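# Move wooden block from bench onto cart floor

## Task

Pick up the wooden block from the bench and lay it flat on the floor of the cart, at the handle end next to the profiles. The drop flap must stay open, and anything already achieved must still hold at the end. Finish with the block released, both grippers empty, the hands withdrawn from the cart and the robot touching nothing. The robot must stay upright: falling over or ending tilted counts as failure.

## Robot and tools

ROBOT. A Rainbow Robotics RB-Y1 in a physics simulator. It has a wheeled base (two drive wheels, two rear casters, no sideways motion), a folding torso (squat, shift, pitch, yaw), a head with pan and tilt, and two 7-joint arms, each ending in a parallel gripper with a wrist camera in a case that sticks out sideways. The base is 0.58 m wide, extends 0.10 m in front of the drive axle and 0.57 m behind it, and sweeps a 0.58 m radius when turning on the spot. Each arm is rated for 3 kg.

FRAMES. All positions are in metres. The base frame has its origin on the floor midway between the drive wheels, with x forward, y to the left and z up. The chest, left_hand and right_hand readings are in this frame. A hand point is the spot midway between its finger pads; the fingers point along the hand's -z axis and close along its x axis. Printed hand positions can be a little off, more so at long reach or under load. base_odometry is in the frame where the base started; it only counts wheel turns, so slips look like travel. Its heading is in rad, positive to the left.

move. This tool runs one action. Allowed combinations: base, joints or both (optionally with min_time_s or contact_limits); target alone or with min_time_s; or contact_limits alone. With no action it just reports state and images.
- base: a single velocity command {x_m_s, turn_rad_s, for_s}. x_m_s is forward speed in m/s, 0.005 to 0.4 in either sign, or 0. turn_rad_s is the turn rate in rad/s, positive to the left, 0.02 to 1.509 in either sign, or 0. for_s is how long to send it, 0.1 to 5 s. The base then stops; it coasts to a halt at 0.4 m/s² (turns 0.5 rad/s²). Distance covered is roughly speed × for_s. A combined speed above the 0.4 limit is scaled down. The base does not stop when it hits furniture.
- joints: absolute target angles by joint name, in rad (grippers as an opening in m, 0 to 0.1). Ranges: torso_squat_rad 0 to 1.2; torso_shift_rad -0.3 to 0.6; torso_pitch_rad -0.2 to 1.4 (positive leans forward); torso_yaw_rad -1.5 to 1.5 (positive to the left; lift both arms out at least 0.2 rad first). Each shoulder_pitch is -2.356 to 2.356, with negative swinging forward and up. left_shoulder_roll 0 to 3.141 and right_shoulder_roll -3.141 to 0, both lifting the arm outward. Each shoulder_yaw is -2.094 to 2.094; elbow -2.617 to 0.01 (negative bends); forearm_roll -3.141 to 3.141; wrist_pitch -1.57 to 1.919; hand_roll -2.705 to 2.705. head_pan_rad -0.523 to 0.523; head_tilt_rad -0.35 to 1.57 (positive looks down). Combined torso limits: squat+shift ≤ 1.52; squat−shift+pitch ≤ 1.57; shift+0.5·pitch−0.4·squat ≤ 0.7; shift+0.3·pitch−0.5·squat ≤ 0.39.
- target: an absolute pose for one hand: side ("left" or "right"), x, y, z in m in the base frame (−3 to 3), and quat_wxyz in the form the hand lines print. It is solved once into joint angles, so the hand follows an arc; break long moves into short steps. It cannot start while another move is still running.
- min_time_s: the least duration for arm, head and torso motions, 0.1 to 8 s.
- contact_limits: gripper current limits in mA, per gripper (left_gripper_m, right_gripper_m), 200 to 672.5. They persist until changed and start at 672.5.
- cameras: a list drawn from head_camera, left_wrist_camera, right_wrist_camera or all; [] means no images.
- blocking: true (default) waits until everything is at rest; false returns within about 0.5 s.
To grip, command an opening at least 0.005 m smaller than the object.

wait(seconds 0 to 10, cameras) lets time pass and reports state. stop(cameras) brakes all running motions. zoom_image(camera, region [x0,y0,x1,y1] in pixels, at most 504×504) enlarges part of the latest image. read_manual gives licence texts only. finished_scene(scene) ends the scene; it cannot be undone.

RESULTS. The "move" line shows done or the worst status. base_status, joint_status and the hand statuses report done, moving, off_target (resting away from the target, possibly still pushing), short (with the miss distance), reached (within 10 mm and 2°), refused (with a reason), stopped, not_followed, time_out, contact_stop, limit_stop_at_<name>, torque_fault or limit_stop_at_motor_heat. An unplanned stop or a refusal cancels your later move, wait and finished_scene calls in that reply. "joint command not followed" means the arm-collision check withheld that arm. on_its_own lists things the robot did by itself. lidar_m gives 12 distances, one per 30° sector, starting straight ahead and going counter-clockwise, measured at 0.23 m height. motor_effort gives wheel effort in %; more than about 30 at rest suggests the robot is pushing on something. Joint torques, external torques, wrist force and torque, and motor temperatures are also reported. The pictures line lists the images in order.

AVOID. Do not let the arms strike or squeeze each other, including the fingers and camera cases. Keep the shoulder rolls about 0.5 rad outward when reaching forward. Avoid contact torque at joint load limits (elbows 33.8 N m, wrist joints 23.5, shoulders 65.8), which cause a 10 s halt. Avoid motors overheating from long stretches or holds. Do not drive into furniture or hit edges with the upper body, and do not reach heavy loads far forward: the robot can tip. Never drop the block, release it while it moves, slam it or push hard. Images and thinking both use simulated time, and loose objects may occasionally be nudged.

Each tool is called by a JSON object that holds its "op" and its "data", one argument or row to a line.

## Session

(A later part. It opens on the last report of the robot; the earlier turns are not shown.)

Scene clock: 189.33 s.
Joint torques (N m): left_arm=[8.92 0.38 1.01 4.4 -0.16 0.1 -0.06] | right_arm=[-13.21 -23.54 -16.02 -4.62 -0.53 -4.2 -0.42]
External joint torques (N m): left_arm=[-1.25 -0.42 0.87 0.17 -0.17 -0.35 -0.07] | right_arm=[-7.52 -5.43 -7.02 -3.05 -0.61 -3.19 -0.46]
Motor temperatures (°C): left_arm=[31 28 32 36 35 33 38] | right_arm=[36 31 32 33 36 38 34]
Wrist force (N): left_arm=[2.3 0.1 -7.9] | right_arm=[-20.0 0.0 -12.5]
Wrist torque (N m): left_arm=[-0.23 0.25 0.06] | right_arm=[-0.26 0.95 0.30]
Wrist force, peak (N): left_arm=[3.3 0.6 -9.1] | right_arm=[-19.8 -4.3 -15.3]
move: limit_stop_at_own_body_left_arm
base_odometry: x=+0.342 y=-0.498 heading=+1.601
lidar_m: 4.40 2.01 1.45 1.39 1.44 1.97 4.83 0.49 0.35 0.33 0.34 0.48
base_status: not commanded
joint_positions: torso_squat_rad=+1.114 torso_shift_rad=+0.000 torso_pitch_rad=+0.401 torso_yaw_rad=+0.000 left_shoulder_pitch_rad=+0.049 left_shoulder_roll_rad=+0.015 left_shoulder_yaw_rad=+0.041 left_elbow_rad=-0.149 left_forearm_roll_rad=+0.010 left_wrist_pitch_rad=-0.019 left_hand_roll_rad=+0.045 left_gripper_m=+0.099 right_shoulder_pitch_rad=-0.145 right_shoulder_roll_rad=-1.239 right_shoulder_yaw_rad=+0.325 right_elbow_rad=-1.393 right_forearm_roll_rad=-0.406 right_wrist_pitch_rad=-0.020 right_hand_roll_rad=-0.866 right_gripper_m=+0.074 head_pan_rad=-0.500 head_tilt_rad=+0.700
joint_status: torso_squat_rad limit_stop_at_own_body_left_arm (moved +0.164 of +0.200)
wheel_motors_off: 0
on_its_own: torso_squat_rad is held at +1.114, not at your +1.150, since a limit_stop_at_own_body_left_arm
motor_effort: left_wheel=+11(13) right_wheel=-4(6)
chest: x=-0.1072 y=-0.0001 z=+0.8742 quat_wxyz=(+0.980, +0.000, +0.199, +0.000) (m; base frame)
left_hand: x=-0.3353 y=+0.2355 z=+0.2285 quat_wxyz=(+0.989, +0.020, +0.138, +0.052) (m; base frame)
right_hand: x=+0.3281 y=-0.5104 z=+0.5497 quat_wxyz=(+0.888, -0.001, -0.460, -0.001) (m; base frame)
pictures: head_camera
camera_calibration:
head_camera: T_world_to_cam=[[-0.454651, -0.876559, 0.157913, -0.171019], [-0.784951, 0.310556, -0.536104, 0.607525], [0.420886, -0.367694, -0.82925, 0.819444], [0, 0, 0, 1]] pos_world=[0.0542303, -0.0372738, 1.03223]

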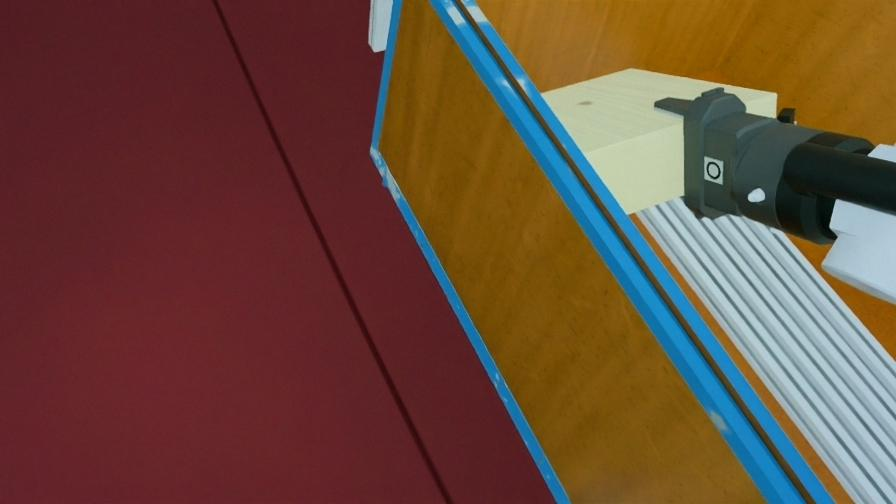

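{"op": "move", "data": {
  "target": {"side":"right","x":0.33,"y":-0.50,"z":0.475,"quat_wxyz":[0.887,0,-0.4617,0]},
  "min_time_s": 2,
  "cameras": ["head_camera"]
}}

{"op": "move", "data": {
  "target": {"side":"right","x":0.32,"y":-0.50,"z":0.45,"quat_wxyz":[0.887,0,-0.4617,0]},
  "min_time_s": 1.5,
  "cameras": ["head_camera"]
}}

Scene clock: 193.07 s.
Joint torques (N m): left_arm=[8.74 -0.21 0.98 4.47 -0.07 0.09 -0.05] | right_arm=[-16.24 -7.22 -3.92 -15.16 0.21 -7.3 -0.03]
External joint torques (N m): left_arm=[-1.43 -1.01 0.84 0.25 -0.08 -0.35 -0.06] | right_arm=[-9.72 10.65 3.33 -13.27 0.29 -6.22 -0.1]
Motor temperatures (°C): left_arm=[31 28 32 36 35 33 38] | right_arm=[35 32 32 33 36 38 34]
Wrist force (N): left_arm=[2.8 1.1 -6.9] | right_arm=[-11.9 -25.3 -9.5]
Wrist torque (N m): left_arm=[-0.28 0.27 0.09] | right_arm=[0.18 1.17 0.23]
Wrist force, peak (N): left_arm=[3.1 1.3 -8.5] | right_arm=[-7.2 -32.8 -7.5]
move: done
base_odometry: x=+0.342 y=-0.498 heading=+1.601
lidar_m: 4.34 2.03 1.46 1.38 1.44 1.96 4.82 0.48 0.35 0.34 0.33 0.47
base_status: not commanded
joint_positions: torso_squat_rad=+1.114 torso_shift_rad=+0.000 torso_pitch_rad=+0.400 torso_yaw_rad=+0.000 left_shoulder_pitch_rad=+0.049 left_shoulder_roll_rad=+0.015 left_shoulder_yaw_rad=+0.041 left_elbow_rad=-0.149 left_forearm_roll_rad=+0.010 left_wrist_pitch_rad=-0.019 left_hand_roll_rad=+0.045 left_gripper_m=+0.099 right_shoulder_pitch_rad=-0.323 right_shoulder_roll_rad=-1.022 right_shoulder_yaw_rad=+0.450 right_elbow_rad=-1.060 right_forearm_roll_rad=-0.325 right_wrist_pitch_rad=-0.155 right_hand_roll_rad=-0.799 right_gripper_m=+0.074 head_pan_rad=-0.500 head_tilt_rad=+0.700
joint_status: all done
wheel_motors_off: 0
on_its_own: torso_squat_rad is held at +1.114, not at your +1.150, since a limit_stop_at_own_body_left_arm
motor_effort: left_wheel=+7(10) right_wheel=+2(6)
chest: x=-0.1073 y=-0.0001 z=+0.8742 quat_wxyz=(+0.980, +0.000, +0.199, +0.000) (m; base frame)
left_hand: x=-0.3352 y=+0.2354 z=+0.2284 quat_wxyz=(+0.989, +0.019, +0.138, +0.052) (m; base frame)
right_hand: x=+0.3280 y=-0.5037 z=+0.4756 quat_wxyz=(+0.888, -0.006, -0.460, -0.002) (m; base frame)
right_hand_status: reached (checked arc, planned for 2.0 s): 4 mm and 0.8 deg off.
pictures: head_camera
camera_calibration:
head_camera: T_world_to_cam=[[-0.455026, -0.876342, 0.158038, -0.171164], [-0.784688, 0.310702, -0.536404, 0.607746], [0.42097, -0.368088, -0.829032, 0.819242], [0, 0, 0, 1]] pos_world=[0.0541304, -0.0372721, 1.03223]

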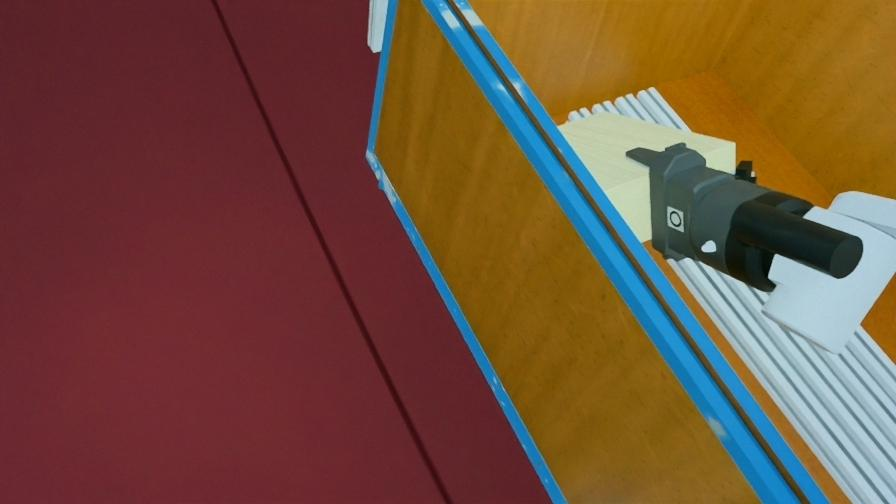

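Scene clock: 194.90 s.
Joint torques (N m): left_arm=[9.09 0.12 0.91 4.42 -0.08 0.19 0] | right_arm=[-17.9 -13.41 -6.76 -10.8 -0.39 -6.57 -0.18]
External joint torques (N m): left_arm=[-1.07 -0.68 0.77 0.2 -0.08 -0.25 -0.02] | right_arm=[-11.43 4.15 -0.39 -9.17 -0.21 -5.47 -0.22]
Motor temperatures (°C): left_arm=[31 28 32 36 35 33 38] | right_arm=[35 32 32 33 36 38 34]
Wrist force (N): left_arm=[3.4 0.8 -6.9] | right_arm=[-15.5 -14.2 -7.1]
Wrist torque (N m): left_arm=[-0.27 0.35 0.05] | right_arm=[-0.75 0.88 0.23]
Wrist force, peak (N): left_arm=[3.0 0.4 -8.0] | right_arm=[-8.5 -38.9 0.4]
move: done
base_odometry: x=+0.342 y=-0.498 heading=+1.601
lidar_m: 4.34 2.01 1.44 1.39 1.45 1.96 4.84 0.48 0.35 0.33 0.34 0.47
base_status: not commanded
joint_positions: torso_squat_rad=+1.114 torso_shift_rad=+0.000 torso_pitch_rad=+0.400 torso_yaw_rad=+0.000 left_shoulder_pitch_rad=+0.049 left_shoulder_roll_rad=+0.015 left_shoulder_yaw_rad=+0.041 left_elbow_rad=-0.149 left_forearm_roll_rad=+0.010 left_wrist_pitch_rad=-0.019 left_hand_roll_rad=+0.045 left_gripper_m=+0.099 right_shoulder_pitch_rad=-0.364 right_shoulder_roll_rad=-0.951 right_shoulder_yaw_rad=+0.484 right_elbow_rad=-0.917 right_forearm_roll_rad=-0.303 right_wrist_pitch_rad=-0.247 right_hand_roll_rad=-0.786 right_gripper_m=+0.074 head_pan_rad=-0.500 head_tilt_rad=+0.700
joint_status: all done
wheel_motors_off: 0
on_its_own: torso_squat_rad is held at +1.114, not at your +1.150, since a limit_stop_at_own_body_left_arm
motor_effort: left_wheel=+8(8) right_wheel=+2(6)
chest: x=-0.1073 y=-0.0001 z=+0.8742 quat_wxyz=(+0.980, +0.000, +0.199, +0.000) (m; base frame)
left_hand: x=-0.3352 y=+0.2354 z=+0.2284 quat_wxyz=(+0.989, +0.019, +0.138, +0.052) (m; base frame)
right_hand: x=+0.3179 y=-0.5020 z=+0.4491 quat_wxyz=(+0.888, -0.003, -0.459, -0.001) (m; base frame)
right_hand_status: reached (checked arc, planned for 1.5 s): 3 mm and 0.5 deg off.
pictures: head_camera
camera_calibration:
head_camera: T_world_to_cam=[[-0.454883, -0.876434, 0.157938, -0.171071], [-0.784754, 0.310648, -0.536339, 0.607681], [0.421003, -0.367913, -0.829094, 0.81931], [0, 0, 0, 1]] pos_world=[0.0541303, -0.0372728, 1.03223]

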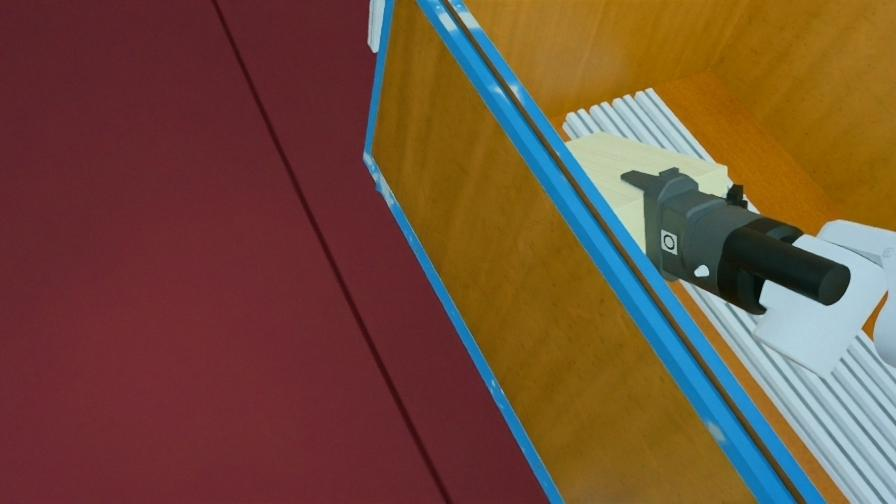

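{"op": "move", "data": {
  "target": {"side":"right","x":0.31,"y":-0.518,"z":0.452,"quat_wxyz":[0.887,0,-0.4617,0]},
  "min_time_s": 1.5,
  "cameras": ["head_camera","right_wrist_camera"]
}}

{"op": "zoom_image", "data": {
  "camera": "head_camera",
  "region": [480, 50, 780, 300]
}}

Scene clock: 197.77 s.
Joint torques (N m): left_arm=[9.32 -0.04 0.95 4.55 -0.06 0.17 0.11] | right_arm=[-11.4 -25.93 -10.02 -2.77 -2.03 -4.52 -0.61]
External joint torques (N m): left_arm=[-0.85 -0.85 0.81 0.33 -0.06 -0.27 0.1] | right_arm=[-5.29 -7.8 -3.84 -1.73 -1.75 -3.45 -0.65]
Motor temperatures (°C): left_arm=[31 28 32 36 35 33 38] | right_arm=[35 32 32 32 36 38 34]
Wrist force (N): left_arm=[2.2 0.8 -7.6] | right_arm=[-19.4 1.6 -12.1]
Wrist torque (N m): left_arm=[-0.27 0.25 0.06] | right_arm=[-0.36 1.01 0.23]
Wrist force, peak (N): left_arm=[2.2 0.9 -8.5] | right_arm=[-17.9 -11.0 -17.9]
move: done
base_odometry: x=+0.342 y=-0.498 heading=+1.601
lidar_m: 4.34 2.03 1.44 1.39 1.45 1.96 4.83 0.48 0.34 0.33 0.34 0.46
base_status: not commanded
joint_positions: torso_squat_rad=+1.114 torso_shift_rad=+0.000 torso_pitch_rad=+0.401 torso_yaw_rad=+0.000 left_shoulder_pitch_rad=+0.049 left_shoulder_roll_rad=+0.015 left_shoulder_yaw_rad=+0.041 left_elbow_rad=-0.149 left_forearm_roll_rad=+0.010 left_wrist_pitch_rad=-0.019 left_hand_roll_rad=+0.045 left_gripper_m=+0.099 right_shoulder_pitch_rad=-0.363 right_shoulder_roll_rad=-0.973 right_shoulder_yaw_rad=+0.512 right_elbow_rad=-0.867 right_forearm_roll_rad=-0.305 right_wrist_pitch_rad=-0.309 right_hand_roll_rad=-0.819 right_gripper_m=+0.074 head_pan_rad=-0.500 head_tilt_rad=+0.700
joint_status: all done
wheel_motors_off: 0
on_its_own: torso_squat_rad is held at +1.114, not at your +1.150, since a limit_stop_at_own_body_left_arm
motor_effort: left_wheel=+7(9) right_wheel=+1(3)
chest: x=-0.1073 y=-0.0001 z=+0.8742 quat_wxyz=(+0.980, +0.000, +0.199, +0.000) (m; base frame)
left_hand: x=-0.3353 y=+0.2354 z=+0.2285 quat_wxyz=(+0.989, +0.020, +0.138, +0.052) (m; base frame)
right_hand: x=+0.3090 y=-0.5173 z=+0.4508 quat_wxyz=(+0.888, -0.002, -0.460, -0.001) (m; base frame)
right_hand_status: reached (checked arc, planned for 1.5 s): 2 mm and 0.3 deg off.
pictures: head_camera, right_wrist_camera
camera_calibration:
head_camera: T_world_to_cam=[[-0.454636, -0.876563, 0.157937, -0.171003], [-0.78486, 0.310444, -0.536301, 0.607609], [0.421071, -0.367781, -0.829118, 0.819373], [0, 0, 0, 1]] pos_world=[0.0541301, -0.0371739, 1.03223]
right_wrist_camera: T_world_to_cam=[[-0.555089, -0.0292518, -0.831277, 0.529789], [-0.432777, 0.863615, 0.258599, 0.490993], [0.710338, 0.503303, -0.492042, 0.334847], [0, 0, 0, 1]] pos_world=[0.268716, -0.577061, 0.47819]

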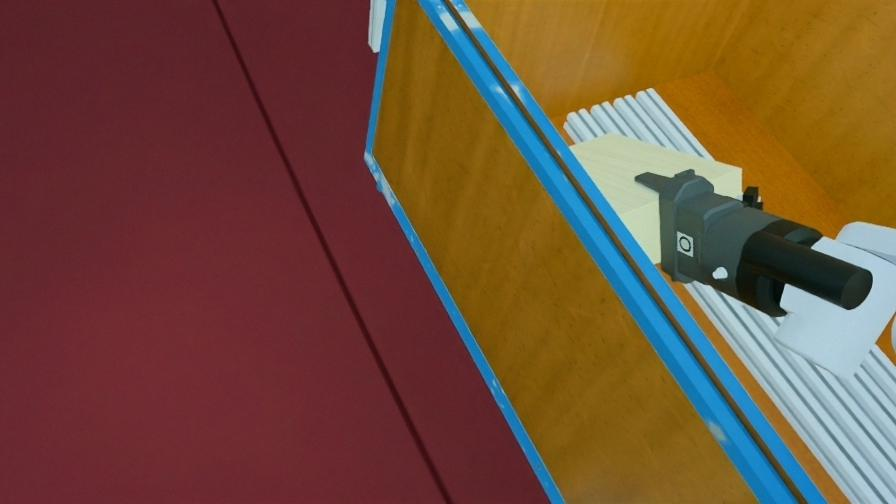

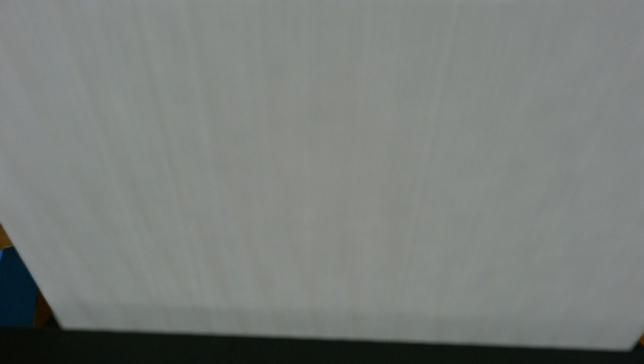

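Scaled by 1.680 from the camera's 896x504 image, which has a finer 1280x720 frame.

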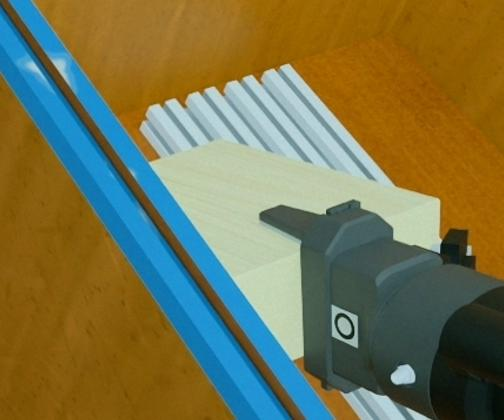

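{"op": "move", "data": {
  "target": {"side":"right","x":0.325,"y":-0.513,"z":0.435,"quat_wxyz":[0.887,0,-0.4617,0]},
  "min_time_s": 1.5,
  "cameras": ["head_camera"]
}}

{"op": "zoom_image", "data": {
  "camera": "head_camera",
  "region": [480, 50, 780, 300]
}}

Scene clock: 201.83 s.
Joint torques (N m): left_arm=[9.34 -0.03 0.69 4.46 -0.07 0.24 0.01] | right_arm=[-16.24 -23.53 -8.61 -2.11 -1.79 -4.07 -0.48]
External joint torques (N m): left_arm=[-0.83 -0.83 0.55 0.24 -0.07 -0.2 0] | right_arm=[-8.78 -5.73 -3.5 -1.47 -1.42 -3.05 -0.52]
Motor temperatures (°C): left_arm=[31 28 32 36 35 33 38] | right_arm=[35 32 32 32 36 38 34]
Wrist force (N): left_arm=[2.6 0.9 -6.9] | right_arm=[-20.0 1.7 -12.8]
Wrist torque (N m): left_arm=[-0.24 0.26 0.05] | right_arm=[-0.41 0.90 0.22]
Wrist force, peak (N): left_arm=[2.9 1.0 -8.0] | right_arm=[-20.6 2.4 -13.1]
move: done
base_odometry: x=+0.342 y=-0.498 heading=+1.601
lidar_m: 4.33 2.02 1.45 1.39 1.44 1.96 4.82 0.49 0.35 0.33 0.33 0.46
base_status: not commanded
joint_positions: torso_squat_rad=+1.114 torso_shift_rad=+0.000 torso_pitch_rad=+0.401 torso_yaw_rad=+0.000 left_shoulder_pitch_rad=+0.049 left_shoulder_roll_rad=+0.015 left_shoulder_yaw_rad=+0.041 left_elbow_rad=-0.149 left_forearm_roll_rad=+0.010 left_wrist_pitch_rad=-0.019 left_hand_roll_rad=+0.045 left_gripper_m=+0.099 right_shoulder_pitch_rad=-0.488 right_shoulder_roll_rad=-0.898 right_shoulder_yaw_rad=+0.582 right_elbow_rad=-0.669 right_forearm_roll_rad=-0.264 right_wrist_pitch_rad=-0.375 right_hand_roll_rad=-0.855 right_gripper_m=+0.074 head_pan_rad=-0.500 head_tilt_rad=+0.700
joint_status: all done
wheel_motors_off: 0
on_its_own: torso_squat_rad is held at +1.114, not at your +1.150, since a limit_stop_at_own_body_left_arm
motor_effort: left_wheel=+8(9) right_wheel=+1(3)
chest: x=-0.1073 y=-0.0001 z=+0.8742 quat_wxyz=(+0.980, +0.000, +0.199, +0.000) (m; base frame)
left_hand: x=-0.3353 y=+0.2354 z=+0.2285 quat_wxyz=(+0.989, +0.020, +0.138, +0.052) (m; base frame)
right_hand: x=+0.3231 y=-0.5124 z=+0.4342 quat_wxyz=(+0.889, -0.004, -0.459, -0.001) (m; base frame)
right_hand_status: reached (checked arc, planned for 1.5 s): 2 mm and 0.6 deg off.
pictures: head_camera
camera_calibration:
head_camera: T_world_to_cam=[[-0.4546, -0.876595, 0.157864, -0.17093], [-0.784873, 0.310456, -0.536275, 0.607584], [0.421086, -0.367694, -0.829149, 0.819407], [0, 0, 0, 1]] pos_world=[0.0541301, -0.0371742, 1.03223]

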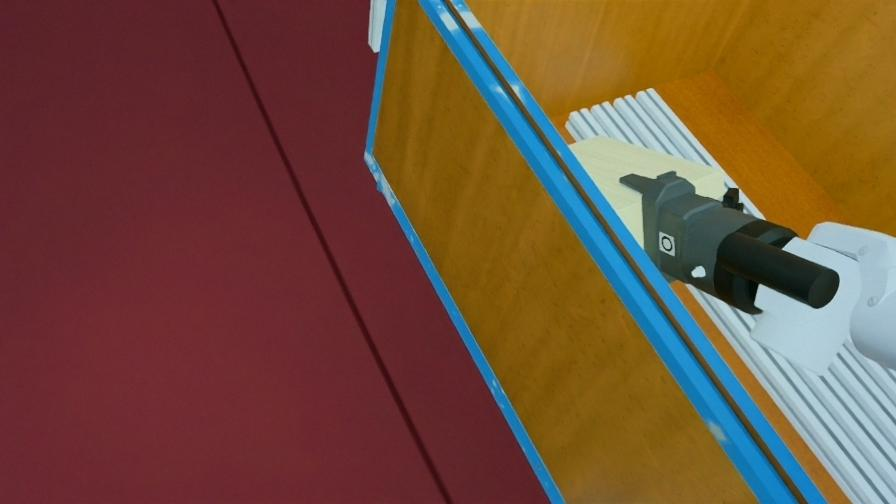

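Scaled by 1.680 from the camera's 896x504 image, which has a finer 1280x720 frame.

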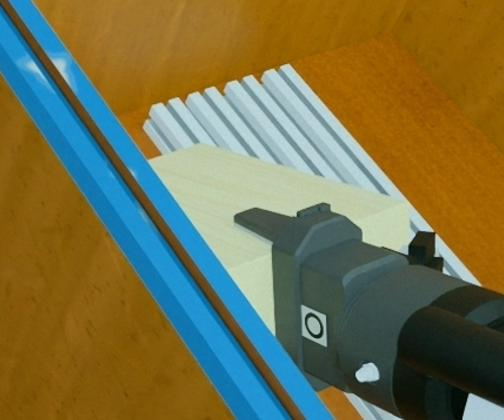

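{"op": "move", "data": {
  "joints": {"left_shoulder_pitch_rad":-0.3,"left_elbow_rad":-1.2,"left_shoulder_roll_rad":0.3},
  "cameras": []
}}

{"op": "move", "data": {
  "target": {"side":"right","x":0.325,"y":-0.513,"z":0.415,"quat_wxyz":[0.887,0,-0.4617,0]},
  "min_time_s": 1.5,
  "cameras": ["head_camera"]
}}

{"op": "zoom_image", "data": {
  "camera": "head_camera",
  "region": [480, 50, 780, 300]
}}

Scene clock: 204.53 s.
Joint torques (N m): left_arm=[5.81 0.79 0.85 2.29 -0.06 -0.13 0] | right_arm=[-15.24 -24.12 -8.94 -3.13 -1.93 -4.24 -0.61]
External joint torques (N m): left_arm=[-0.63 -1.61 0.43 0.92 -0.07 -0.02 -0.01] | right_arm=[-7.78 -6.32 -3.83 -2.48 -1.55 -3.25 -0.65]
Motor temperatures (°C): left_arm=[31 28 32 36 35 33 38] | right_arm=[35 32 32 32 36 38 34]
Wrist force (N): left_arm=[0.7 0.7 -7.5] | right_arm=[-19.7 1.5 -12.9]
Wrist torque (N m): left_arm=[-0.25 0.21 0.04] | right_arm=[-0.33 1.00 0.22]
Wrist force, peak (N): left_arm=[11.2 3.3 -8.5] | right_arm=[-21.7 -1.7 -13.2]
move: limit_stop_at_own_body_base
base_odometry: x=+0.342 y=-0.498 heading=+1.601
lidar_m: 4.34 2.00 1.45 1.39 1.43 4.08 4.82 0.48 0.35 0.33 0.34 0.47
base_status: not commanded
joint_positions: torso_squat_rad=+1.114 torso_shift_rad=+0.000 torso_pitch_rad=+0.401 torso_yaw_rad=+0.000 left_shoulder_pitch_rad=-0.033 left_shoulder_roll_rad=+0.083 left_shoulder_yaw_rad=+0.041 left_elbow_rad=-0.347 left_forearm_roll_rad=+0.010 left_wrist_pitch_rad=-0.019 left_hand_roll_rad=+0.045 left_gripper_m=+0.099 right_shoulder_pitch_rad=-0.488 right_shoulder_roll_rad=-0.898 right_shoulder_yaw_rad=+0.582 right_elbow_rad=-0.668 right_forearm_roll_rad=-0.264 right_wrist_pitch_rad=-0.375 right_hand_roll_rad=-0.855 right_gripper_m=+0.074 head_pan_rad=-0.500 head_tilt_rad=+0.700
joint_status: left_shoulder_pitch_rad limit_stop_at_own_body_base (moved -0.082 of -0.349); left_shoulder_roll_rad limit_stop_at_own_body_base (moved +0.068 of +0.285); left_elbow_rad limit_stop_at_own_body_base (moved -0.197 of -1.051)
wheel_motors_off: 0
on_its_own: torso_squat_rad is held at +1.114, not at your +1.150, since a limit_stop_at_own_body_left_arm; left_shoulder_pitch_rad is held at -0.033, not at your -0.300, since a limit_stop_at_own_body_base; left_shoulder_roll_rad is held at +0.083, not at your +0.300, since a limit_stop_at_own_body_base; left_elbow_rad is held at -0.346, not at your -1.200, since a limit_stop_at_own_body_base
motor_effort: left_wheel=+7(22) right_wheel=-2(4)
chest: x=-0.1072 y=-0.0001 z=+0.8742 quat_wxyz=(+0.980, +0.000, +0.199, +0.000) (m; base frame)
left_hand: x=-0.1830 y=+0.2865 z=+0.1964 quat_wxyz=(+0.999, +0.044, +0.000, +0.026) (m; base frame)
right_hand: x=+0.3231 y=-0.5123 z=+0.4341 quat_wxyz=(+0.889, -0.004, -0.459, -0.001) (m; base frame)
pictures: none
No camera images: "cameras" was empty.

not run: a stop that you did not command came earlier in this reply.

Scaled by 1.680 from the camera's 896x504 image, which has a finer 1280x720 frame.

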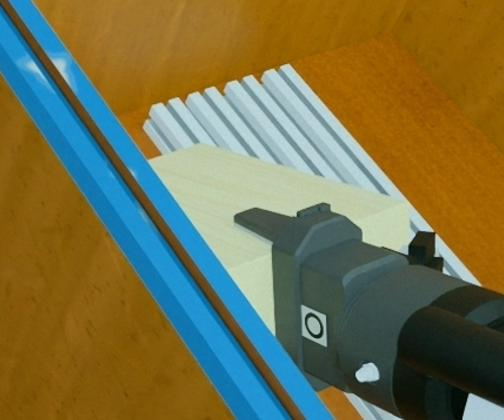

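{"op": "move", "data": {
  "joints": {"left_shoulder_roll_rad":0.7},
  "cameras": []
}}

{"op": "move", "data": {
  "joints": {"left_elbow_rad":-1.6},
  "cameras": []
}}

{"op": "move", "data": {
  "target": {"side":"right","x":0.325,"y":-0.513,"z":0.415,"quat_wxyz":[0.887,0,-0.4617,0]},
  "min_time_s": 1.5,
  "cameras": ["head_camera"]
}}

{"op": "zoom_image", "data": {
  "camera": "head_camera",
  "region": [480, 50, 780, 300]
}}

Scene clock: 207.00 s.
Joint torques (N m): left_arm=[5.52 14.52 3.39 2.39 0.09 -0.18 0.11] | right_arm=[-15.49 -23.99 -8.91 -2.93 -1.91 -4.09 -0.54]
External joint torques (N m): left_arm=[-0.58 -2.94 0.78 0.7 0 -0.2 0.1] | right_arm=[-8.03 -6.19 -3.81 -2.29 -1.54 -3.07 -0.58]
Motor temperatures (°C): left_arm=[31 28 32 36 35 33 38] | right_arm=[35 32 32 32 36 38 34]
Wrist force (N): left_arm=[1.4 -3.0 -5.7] | right_arm=[-19.9 2.0 -12.8]
Wrist torque (N m): left_arm=[0.01 0.26 0.03] | right_arm=[-0.42 0.96 0.22]
Wrist force, peak (N): left_arm=[0.6 -0.6 -8.7] | right_arm=[-20.9 1.9 -13.1]
move: done
base_odometry: x=+0.342 y=-0.498 heading=+1.601
lidar_m: 4.34 2.02 1.45 1.38 1.44 1.95 4.82 0.49 0.35 0.33 0.34 0.47
base_status: not commanded
joint_positions: torso_squat_rad=+1.114 torso_shift_rad=+0.000 torso_pitch_rad=+0.401 torso_yaw_rad=+0.000 left_shoulder_pitch_rad=-0.033 left_shoulder_roll_rad=+0.700 left_shoulder_yaw_rad=+0.041 left_elbow_rad=-0.347 left_forearm_roll_rad=+0.010 left_wrist_pitch_rad=-0.019 left_hand_roll_rad=+0.045 left_gripper_m=+0.099 right_shoulder_pitch_rad=-0.488 right_shoulder_roll_rad=-0.898 right_shoulder_yaw_rad=+0.582 right_elbow_rad=-0.668 right_forearm_roll_rad=-0.264 right_wrist_pitch_rad=-0.375 right_hand_roll_rad=-0.855 right_gripper_m=+0.074 head_pan_rad=-0.500 head_tilt_rad=+0.700
joint_status: all done
wheel_motors_off: 0
on_its_own: torso_squat_rad is held at +1.114, not at your +1.150, since a limit_stop_at_own_body_left_arm; left_shoulder_pitch_rad is held at -0.033, not at your -0.300, since a limit_stop_at_own_body_base; left_elbow_rad is held at -0.346, not at your -1.200, since a limit_stop_at_own_body_base
motor_effort: left_wheel=+8(9) right_wheel=-2(4)
chest: x=-0.1072 y=-0.0001 z=+0.8742 quat_wxyz=(+0.980, +0.000, +0.199, +0.000) (m; base frame)
left_hand: x=-0.1150 y=+0.7021 z=+0.3592 quat_wxyz=(+0.942, +0.325, -0.016, -0.085) (m; base frame)
right_hand: x=+0.3231 y=-0.5123 z=+0.4341 quat_wxyz=(+0.889, -0.004, -0.459, -0.001) (m; base frame)
pictures: none
No camera images: "cameras" was empty.

Scene clock: 208.87 s.
Joint torques (N m): left_arm=[-3.04 9.8 8.67 -6.96 0.01 -1.48 -0.06] | right_arm=[-15.63 -24.15 -8.99 -2.77 -1.83 -4.06 -0.48]
External joint torques (N m): left_arm=[1.37 -2.04 1.03 0.48 -0.09 0.03 -0.03] | right_arm=[-8.17 -6.35 -3.88 -2.13 -1.45 -3.04 -0.52]
Motor temperatures (°C): left_arm=[31 28 32 36 35 33 38] | right_arm=[35 32 32 32 36 38 34]
Wrist force (N): left_arm=[-4.4 -2.7 -3.2] | right_arm=[-19.8 1.6 -12.8]
Wrist torque (N m): left_arm=[-0.02 -0.13 0.11] | right_arm=[-0.36 0.91 0.23]
Wrist force, peak (N): left_arm=[-0.3 -3.3 -6.8] | right_arm=[-20.6 1.6 -12.6]
move: done
base_odometry: x=+0.342 y=-0.498 heading=+1.601
lidar_m: 4.34 2.01 1.45 1.38 1.45 1.95 4.80 0.48 0.35 0.34 0.33 0.47
base_status: not commanded
joint_positions: torso_squat_rad=+1.114 torso_shift_rad=+0.000 torso_pitch_rad=+0.401 torso_yaw_rad=+0.000 left_shoulder_pitch_rad=-0.033 left_shoulder_roll_rad=+0.700 left_shoulder_yaw_rad=+0.041 left_elbow_rad=-1.600 left_forearm_roll_rad=+0.010 left_wrist_pitch_rad=-0.019 left_hand_roll_rad=+0.045 left_gripper_m=+0.099 right_shoulder_pitch_rad=-0.488 right_shoulder_roll_rad=-0.898 right_shoulder_yaw_rad=+0.582 right_elbow_rad=-0.668 right_forearm_roll_rad=-0.264 right_wrist_pitch_rad=-0.375 right_hand_roll_rad=-0.855 right_gripper_m=+0.074 head_pan_rad=-0.500 head_tilt_rad=+0.700
joint_status: all done
wheel_motors_off: 0
on_its_own: torso_squat_rad is held at +1.114, not at your +1.150, since a limit_stop_at_own_body_left_arm; left_shoulder_pitch_rad is held at -0.033, not at your -0.300, since a limit_stop_at_own_body_base
motor_effort: left_wheel=+7(9) right_wheel=-2(4)
chest: x=-0.1072 y=-0.0001 z=+0.8742 quat_wxyz=(+0.980, +0.000, +0.199, +0.000) (m; base frame)
left_hand: x=+0.3341 y=+0.4161 z=+0.5675 quat_wxyz=(+0.764, +0.183, -0.562, -0.259) (m; base frame)
right_hand: x=+0.3232 y=-0.5123 z=+0.4340 quat_wxyz=(+0.889, -0.004, -0.459, -0.001) (m; base frame)
pictures: none
No camera images: "cameras" was empty.

Scene clock: 210.70 s.
Joint torques (N m): left_arm=[-3.88 9.69 8.81 -6.84 0.03 -1.59 0.02] | right_arm=[-4.97 2.22 6.64 -4.17 5.7 -0.24 1.45]
External joint torques (N m): left_arm=[0.58 -2.15 1.18 0.61 -0.07 -0.08 0.05] | right_arm=[3.99 19.18 9.35 -4.7 6.35 0.7 1.4]
Motor temperatures (°C): left_arm=[31 28 32 36 35 33 38] | right_arm=[35 32 32 32 36 38 34]
Wrist force (N): left_arm=[-4.6 -2.5 -2.8] | right_arm=[10.3 -17.0 12.3]
Wrist torque (N m): left_arm=[-0.05 -0.13 0.14] | right_arm=[-1.70 -4.42 -1.83]
Wrist force, peak (N): left_arm=[-5.1 -2.0 -3.8] | right_arm=[13.2 -5.9 33.7]
move: done
base_odometry: x=+0.342 y=-0.498 heading=+1.601
lidar_m: 4.34 2.01 1.45 1.38 1.44 1.97 4.83 0.49 0.35 0.33 0.33 0.47
base_status: not commanded
joint_positions: torso_squat_rad=+1.114 torso_shift_rad=+0.000 torso_pitch_rad=+0.399 torso_yaw_rad=-0.001 left_shoulder_pitch_rad=-0.033 left_shoulder_roll_rad=+0.700 left_shoulder_yaw_rad=+0.041 left_elbow_rad=-1.600 left_forearm_roll_rad=+0.010 left_wrist_pitch_rad=-0.019 left_hand_roll_rad=+0.045 left_gripper_m=+0.099 right_shoulder_pitch_rad=-0.662 right_shoulder_roll_rad=-0.767 right_shoulder_yaw_rad=+0.662 right_elbow_rad=-0.266 right_forearm_roll_rad=-0.208 right_wrist_pitch_rad=-0.561 right_hand_roll_rad=-0.913 right_gripper_m=+0.074 head_pan_rad=-0.500 head_tilt_rad=+0.700
joint_status: all done
wheel_motors_off: 0
on_its_own: torso_squat_rad is held at +1.114, not at your +1.150, since a limit_stop_at_own_body_left_arm; left_shoulder_pitch_rad is held at -0.033, not at your -0.300, since a limit_stop_at_own_body_base
motor_effort: left_wheel=+5(10) right_wheel=+7(10)
chest: x=-0.1079 y=+0.0003 z=+0.8744 quat_wxyz=(+0.980, +0.000, +0.198, +0.000) (m; base frame)
left_hand: x=+0.3341 y=+0.4160 z=+0.5679 quat_wxyz=(+0.763, +0.183, -0.563, -0.259) (m; base frame)
right_hand: x=+0.3255 y=-0.5164 z=+0.4196 quat_wxyz=(+0.889, -0.011, -0.458, -0.005) (m; base frame)
right_hand_status: reached (checked arc, as near as the solve gets, planned for 1.5 s): 6 mm and 1.5 deg off.
pictures: head_camera
camera_calibration:
head_camera: T_world_to_cam=[[-0.455158, -0.876253, 0.158149, -0.171317], [-0.783908, 0.310112, -0.537884, 0.608613], [0.422279, -0.368797, -0.828052, 0.819106], [0, 0, 0, 1]] pos_world=[0.0532292, -0.0367719, 1.03272]

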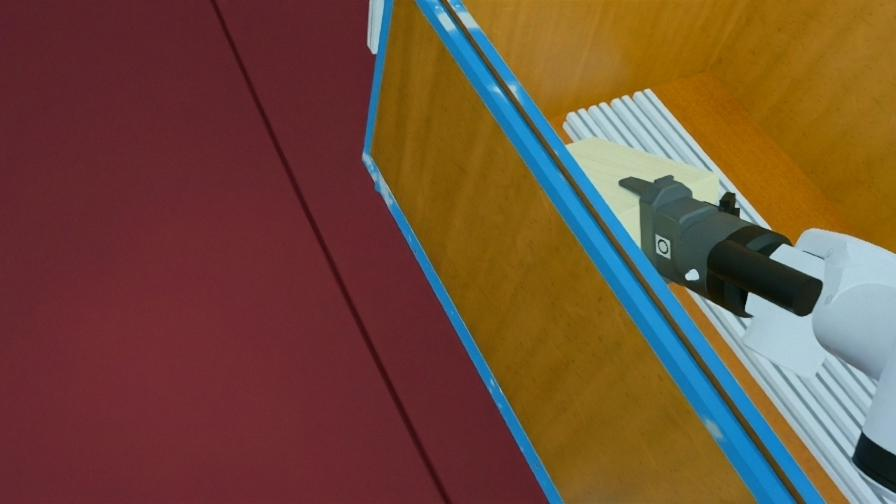

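Scaled by 1.680 from the camera's 896x504 image, which has a finer 1280x720 frame.

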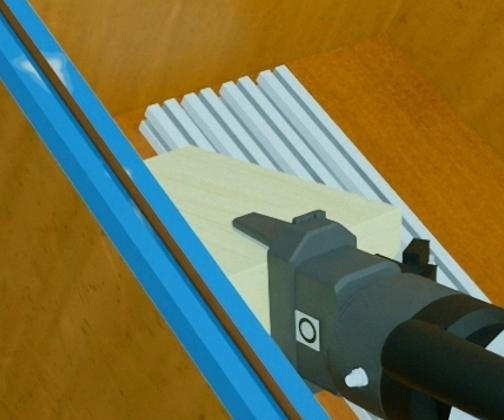

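{"op": "move", "data": {
  "target": {"side":"right","x":0.27,"y":-0.52,"z":0.52,"quat_wxyz":[0.887,0,-0.4617,0]},
  "min_time_s": 1.5,
  "cameras": ["head_camera"]
}}

{"op": "move", "data": {
  "joints": {"torso_squat_rad":1.18,"torso_shift_rad":0.2,"torso_pitch_rad":0.5,"right_wrist_pitch_rad":-0.25,"head_tilt_rad":0.5},
  "min_time_s": 2.5,
  "cameras": ["head_camera"]
}}

Scene clock: 219.83 s.
Joint torques (N m): left_arm=[-4.11 10.24 8.55 -7.2 -0.01 -1.58 -0.08] | right_arm=[-8.15 -20.95 -15.16 -4.91 -0.77 -4.84 -0.39]
External joint torques (N m): left_arm=[0.3 -1.61 0.91 0.23 -0.11 -0.08 -0.05] | right_arm=[-5.49 -4.19 -6.84 -3.14 -0.74 -3.64 -0.43]
Motor temperatures (°C): left_arm=[31 28 32 36 35 33 38] | right_arm=[35 32 32 32 36 38 34]
Wrist force (N): left_arm=[-4.4 -2.0 -3.4] | right_arm=[-20.1 1.6 -13.0]
Wrist torque (N m): left_arm=[-0.06 -0.10 0.13] | right_arm=[-0.31 0.88 0.16]
Wrist force, peak (N): left_arm=[-4.7 -2.3 -4.1] | right_arm=[-23.2 2.1 -12.7]
move: done
base_odometry: x=+0.342 y=-0.498 heading=+1.601
lidar_m: 4.33 2.03 1.44 1.39 1.44 1.95 4.82 0.48 0.34 0.32 0.33 0.47
base_status: not commanded
joint_positions: torso_squat_rad=+1.114 torso_shift_rad=+0.000 torso_pitch_rad=+0.400 torso_yaw_rad=+0.000 left_shoulder_pitch_rad=-0.033 left_shoulder_roll_rad=+0.700 left_shoulder_yaw_rad=+0.041 left_elbow_rad=-1.600 left_forearm_roll_rad=+0.010 left_wrist_pitch_rad=-0.019 left_hand_roll_rad=+0.045 left_gripper_m=+0.099 right_shoulder_pitch_rad=+0.027 right_shoulder_roll_rad=-1.148 right_shoulder_yaw_rad=+0.241 right_elbow_rad=-1.376 right_forearm_roll_rad=-0.466 right_wrist_pitch_rad=-0.140 right_hand_roll_rad=-0.697 right_gripper_m=+0.074 head_pan_rad=-0.500 head_tilt_rad=+0.700
joint_status: all done
wheel_motors_off: 0
on_its_own: torso_squat_rad is held at +1.114, not at your +1.150, since a limit_stop_at_own_body_left_arm; left_shoulder_pitch_rad is held at -0.033, not at your -0.300, since a limit_stop_at_own_body_base
motor_effort: left_wheel=+7(16) right_wheel=-2(21)
chest: x=-0.1073 y=-0.0001 z=+0.8742 quat_wxyz=(+0.980, +0.000, +0.199, +0.000) (m; base frame)
left_hand: x=+0.3340 y=+0.4162 z=+0.5675 quat_wxyz=(+0.764, +0.184, -0.562, -0.259) (m; base frame)
right_hand: x=+0.2687 y=-0.5200 z=+0.5172 quat_wxyz=(+0.888, +0.001, -0.459, -0.001) (m; base frame)
right_hand_status: reached (checked arc, planned for 1.5 s): 3 mm and 0.3 deg off.
pictures: head_camera
camera_calibration:
head_camera: T_world_to_cam=[[-0.454681, -0.876562, 0.15781, -0.170957], [-0.784827, 0.310547, -0.53629, 0.607631], [0.421084, -0.367694, -0.82915, 0.819371], [0, 0, 0, 1]] pos_world=[0.0541301, -0.0372738, 1.03223]

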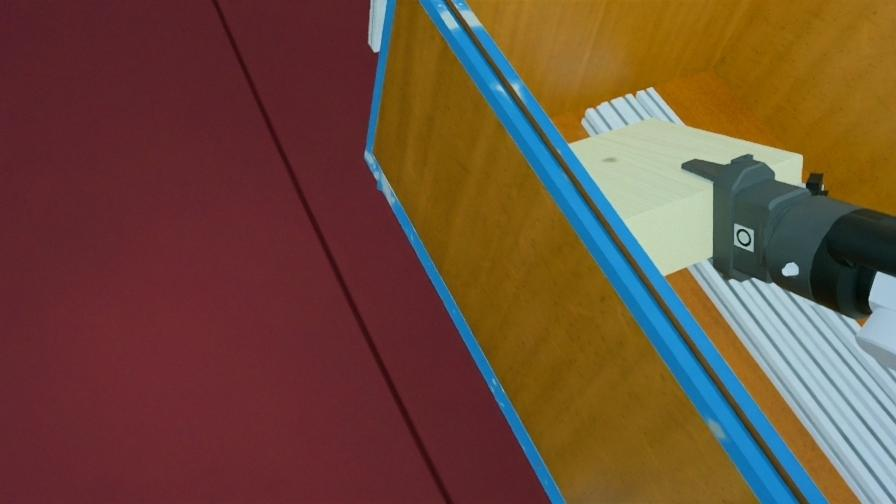

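Scene clock: 222.63 s.
Joint torques (N m): left_arm=[-2.07 9.52 8.31 -6.95 0 -1.55 0.01] | right_arm=[-6.74 -17.11 -11.8 -10.71 -0.57 -7.24 -0.29]
External joint torques (N m): left_arm=[0.26 -1.79 0.95 0.08 -0.1 -0.09 0.04] | right_arm=[-5.89 -1.28 -4.08 -9.26 -0.45 -6 -0.33]
Motor temperatures (°C): left_arm=[31 28 32 36 34 33 38] | right_arm=[35 32 32 32 36 38 34]
Wrist force (N): left_arm=[-4.1 -2.0 -3.9] | right_arm=[-17.0 -12.7 -7.8]
Wrist torque (N m): left_arm=[-0.08 -0.16 0.15] | right_arm=[-1.45 0.79 0.23]
Wrist force, peak (N): left_arm=[-4.3 -2.4 -4.2] | right_arm=[-20.2 0.9 -13.0]
move: done
base_odometry: x=+0.342 y=-0.498 heading=+1.601
lidar_m: 4.33 2.01 1.45 1.39 1.45 1.97 4.81 0.48 0.35 0.33 0.33 0.46
base_status: not commanded
joint_positions: torso_squat_rad=+1.180 torso_shift_rad=+0.200 torso_pitch_rad=+0.501 torso_yaw_rad=+0.000 left_shoulder_pitch_rad=-0.033 left_shoulder_roll_rad=+0.700 left_shoulder_yaw_rad=+0.041 left_elbow_rad=-1.600 left_forearm_roll_rad=+0.010 left_wrist_pitch_rad=-0.019 left_hand_roll_rad=+0.045 left_gripper_m=+0.099 right_shoulder_pitch_rad=+0.027 right_shoulder_roll_rad=-1.149 right_shoulder_yaw_rad=+0.240 right_elbow_rad=-1.375 right_forearm_roll_rad=-0.466 right_wrist_pitch_rad=-0.248 right_hand_roll_rad=-0.697 right_gripper_m=+0.074 head_pan_rad=-0.500 head_tilt_rad=+0.500
joint_status: all done
wheel_motors_off: 0
on_its_own: left_shoulder_pitch_rad is held at -0.033, not at your -0.300, since a limit_stop_at_own_body_base
motor_effort: left_wheel=+7(9) right_wheel=+1(2)
chest: x=-0.0265 y=-0.0001 z=+0.8133 quat_wxyz=(+0.969, +0.000, +0.248, +0.000) (m; base frame)
left_hand: x=+0.3821 y=+0.4160 z=+0.4639 quat_wxyz=(+0.791, +0.170, -0.523, -0.268) (m; base frame)
right_hand: x=+0.3235 y=-0.5050 z=+0.4361 quat_wxyz=(+0.892, +0.031, -0.452, +0.014) (m; base frame)
pictures: head_camera
camera_calibration:
head_camera: T_world_to_cam=[[-0.43174, -0.879502, 0.200194, -0.158671], [-0.752471, 0.228801, -0.617606, 0.722746], [0.497381, -0.417286, -0.760582, 0.644939], [0, 0, 0, 1]] pos_world=[0.154561, -0.0357929, 0.968666]

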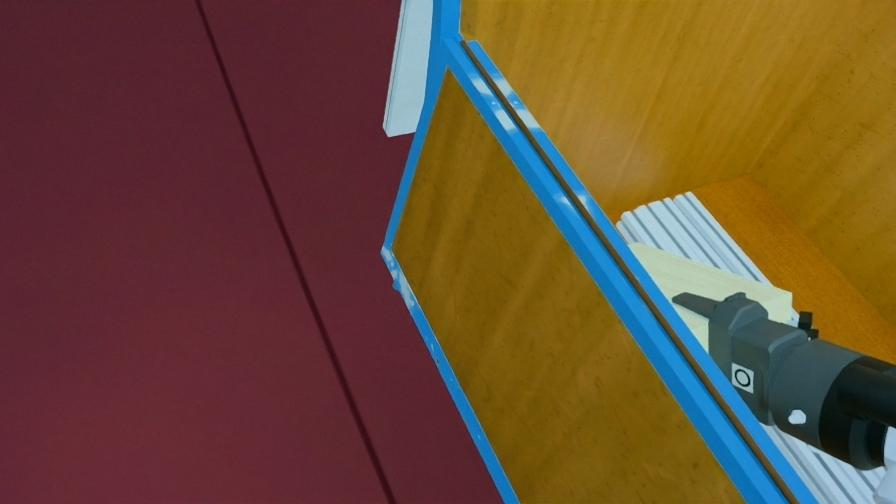

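{"op": "move", "data": {
  "target": {"side":"right","x":0.30,"y":-0.518,"z":0.415,"quat_wxyz":[0.859,0,-0.5125,0]},
  "min_time_s": 1.5,
  "cameras": []
}}

{"op": "move", "data": {
  "target": {"side":"right","x":0.30,"y":-0.518,"z":0.395,"quat_wxyz":[0.836,0,-0.5485,0]},
  "min_time_s": 1.5,
  "cameras": ["head_camera"]
}}

{"op": "zoom_image", "data": {
  "camera": "head_camera",
  "region": [560, 150, 896, 450]
}}

Scene clock: 226.27 s.
Joint torques (N m): left_arm=[-2.1 9.13 8.29 -6.81 0.03 -1.65 -0.11] | right_arm=[1.68 -17.33 -13.18 -1.27 -0.51 -2.59 0.92]
External joint torques (N m): left_arm=[0.24 -2.18 0.93 0.21 -0.07 -0.19 -0.07] | right_arm=[0.69 -2.35 -6.19 0.94 -0.26 -1.15 0.87]
Motor temperatures (°C): left_arm=[31 28 32 36 34 33 38] | right_arm=[35 32 32 32 36 38 34]
Wrist force (N): left_arm=[-3.4 -2.0 -3.6] | right_arm=[-15.1 3.9 -7.6]
Wrist torque (N m): left_arm=[-0.05 -0.02 0.12] | right_arm=[0.60 -0.14 -0.73]
Wrist force, peak (N): left_arm=[-4.7 -2.1 -4.8] | right_arm=[-23.3 -5.6 -12.1]
move: done
base_odometry: x=+0.342 y=-0.498 heading=+1.601
lidar_m: 4.34 2.02 1.46 1.39 1.43 1.97 4.81 0.49 0.36 0.33 0.34 0.46
base_status: not commanded
joint_positions: torso_squat_rad=+1.180 torso_shift_rad=+0.200 torso_pitch_rad=+0.500 torso_yaw_rad=+0.000 left_shoulder_pitch_rad=-0.033 left_shoulder_roll_rad=+0.700 left_shoulder_yaw_rad=+0.041 left_elbow_rad=-1.600 left_forearm_roll_rad=+0.010 left_wrist_pitch_rad=-0.019 left_hand_roll_rad=+0.045 left_gripper_m=+0.099 right_shoulder_pitch_rad=+0.029 right_shoulder_roll_rad=-0.930 right_shoulder_yaw_rad=+0.147 right_elbow_rad=-1.212 right_forearm_roll_rad=-0.417 right_wrist_pitch_rad=-0.415 right_hand_roll_rad=-0.542 right_gripper_m=+0.074 head_pan_rad=-0.500 head_tilt_rad=+0.500
joint_status: all done
wheel_motors_off: 0
on_its_own: left_shoulder_pitch_rad is held at -0.033, not at your -0.300, since a limit_stop_at_own_body_base
motor_effort: left_wheel=+7(7) right_wheel=+0(2)
chest: x=-0.0266 y=-0.0001 z=+0.8134 quat_wxyz=(+0.969, +0.000, +0.248, +0.000) (m; base frame)
left_hand: x=+0.3820 y=+0.4162 z=+0.4641 quat_wxyz=(+0.791, +0.170, -0.523, -0.268) (m; base frame)
right_hand: x=+0.2993 y=-0.5166 z=+0.4145 quat_wxyz=(+0.860, +0.000, -0.510, -0.001) (m; base frame)
right_hand_status: reached (checked arc, planned for 1.5 s): 2 mm and 0.3 deg off.
pictures: none
No camera images: "cameras" was empty.

Scene clock: 228.10 s.
Joint torques (N m): left_arm=[-2.15 9.64 8.42 -6.74 -0.05 -1.72 0.08] | right_arm=[-2.32 -15.03 -3.57 -3.43 1.3 -2.57 1.21]
External joint torques (N m): left_arm=[0.2 -1.67 1.07 0.29 -0.15 -0.26 0.11] | right_arm=[-2.94 0.39 2.39 -1.56 1.71 -1.05 1.17]
Motor temperatures (°C): left_arm=[31 28 32 36 34 33 38] | right_arm=[35 32 32 32 36 38 34]
Wrist force (N): left_arm=[-3.9 -2.3 -3.7] | right_arm=[-10.2 -3.9 -2.8]
Wrist torque (N m): left_arm=[-0.04 -0.03 0.14] | right_arm=[-0.65 -1.08 -1.13]
Wrist force, peak (N): left_arm=[-4.6 -2.2 -4.3] | right_arm=[-21.8 3.2 -10.8]
move: done
base_odometry: x=+0.342 y=-0.498 heading=+1.601
lidar_m: 4.32 2.00 1.46 1.39 1.44 1.95 4.83 0.49 0.35 0.34 0.33 0.46
base_status: not commanded
joint_positions: torso_squat_rad=+1.180 torso_shift_rad=+0.200 torso_pitch_rad=+0.500 torso_yaw_rad=+0.000 left_shoulder_pitch_rad=-0.033 left_shoulder_roll_rad=+0.700 left_shoulder_yaw_rad=+0.041 left_elbow_rad=-1.600 left_forearm_roll_rad=+0.010 left_wrist_pitch_rad=-0.019 left_hand_roll_rad=+0.045 left_gripper_m=+0.099 right_shoulder_pitch_rad=-0.088 right_shoulder_roll_rad=-0.839 right_shoulder_yaw_rad=+0.189 right_elbow_rad=-0.971 right_forearm_roll_rad=-0.382 right_wrist_pitch_rad=-0.606 right_hand_roll_rad=-0.524 right_gripper_m=+0.074 head_pan_rad=-0.500 head_tilt_rad=+0.500
joint_status: all done
wheel_motors_off: 0
on_its_own: left_shoulder_pitch_rad is held at -0.033, not at your -0.300, since a limit_stop_at_own_body_base
motor_effort: left_wheel=+6(8) right_wheel=+2(3)
chest: x=-0.0267 y=+0.0000 z=+0.8134 quat_wxyz=(+0.969, +0.000, +0.247, +0.000) (m; base frame)
left_hand: x=+0.3820 y=+0.4161 z=+0.4642 quat_wxyz=(+0.791, +0.170, -0.523, -0.268) (m; base frame)
right_hand: x=+0.2992 y=-0.5181 z=+0.3958 quat_wxyz=(+0.838, -0.003, -0.546, -0.002) (m; base frame)
right_hand_status: reached (checked arc, planned for 1.5 s): 1 mm and 0.6 deg off.
pictures: head_camera
camera_calibration:
head_camera: T_world_to_cam=[[-0.431724, -0.879502, 0.200227, -0.158699], [-0.752084, 0.228436, -0.618213, 0.723112], [0.497981, -0.417484, -0.76008, 0.644735], [0, 0, 0, 1]] pos_world=[0.154261, -0.0355935, 0.968863]

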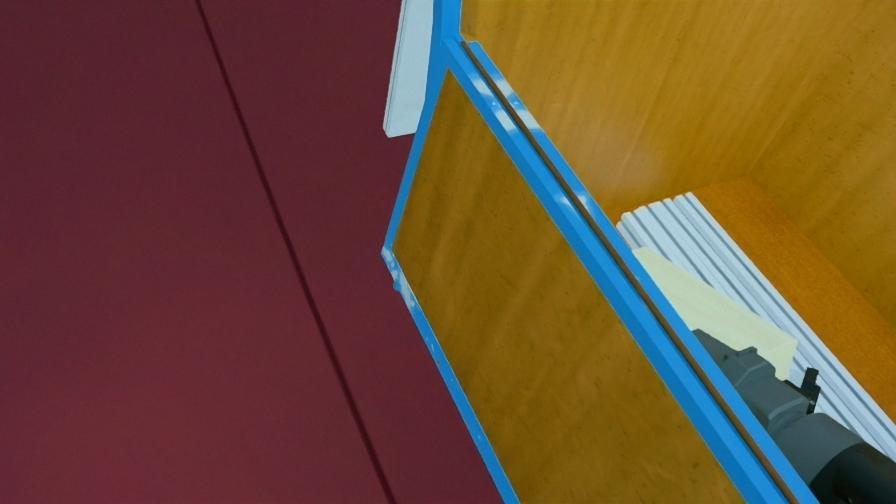

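Scaled by 1.500 from the camera's 896x504 image, which has a finer 1280x720 frame.

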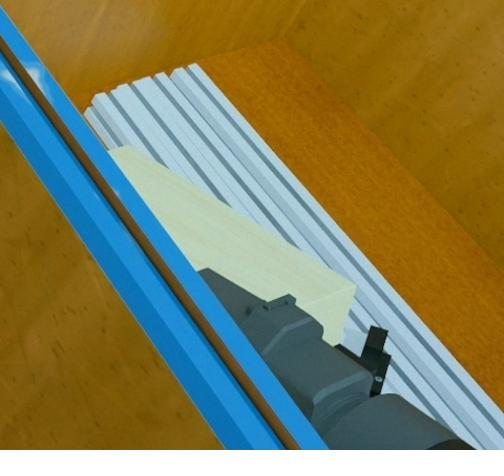

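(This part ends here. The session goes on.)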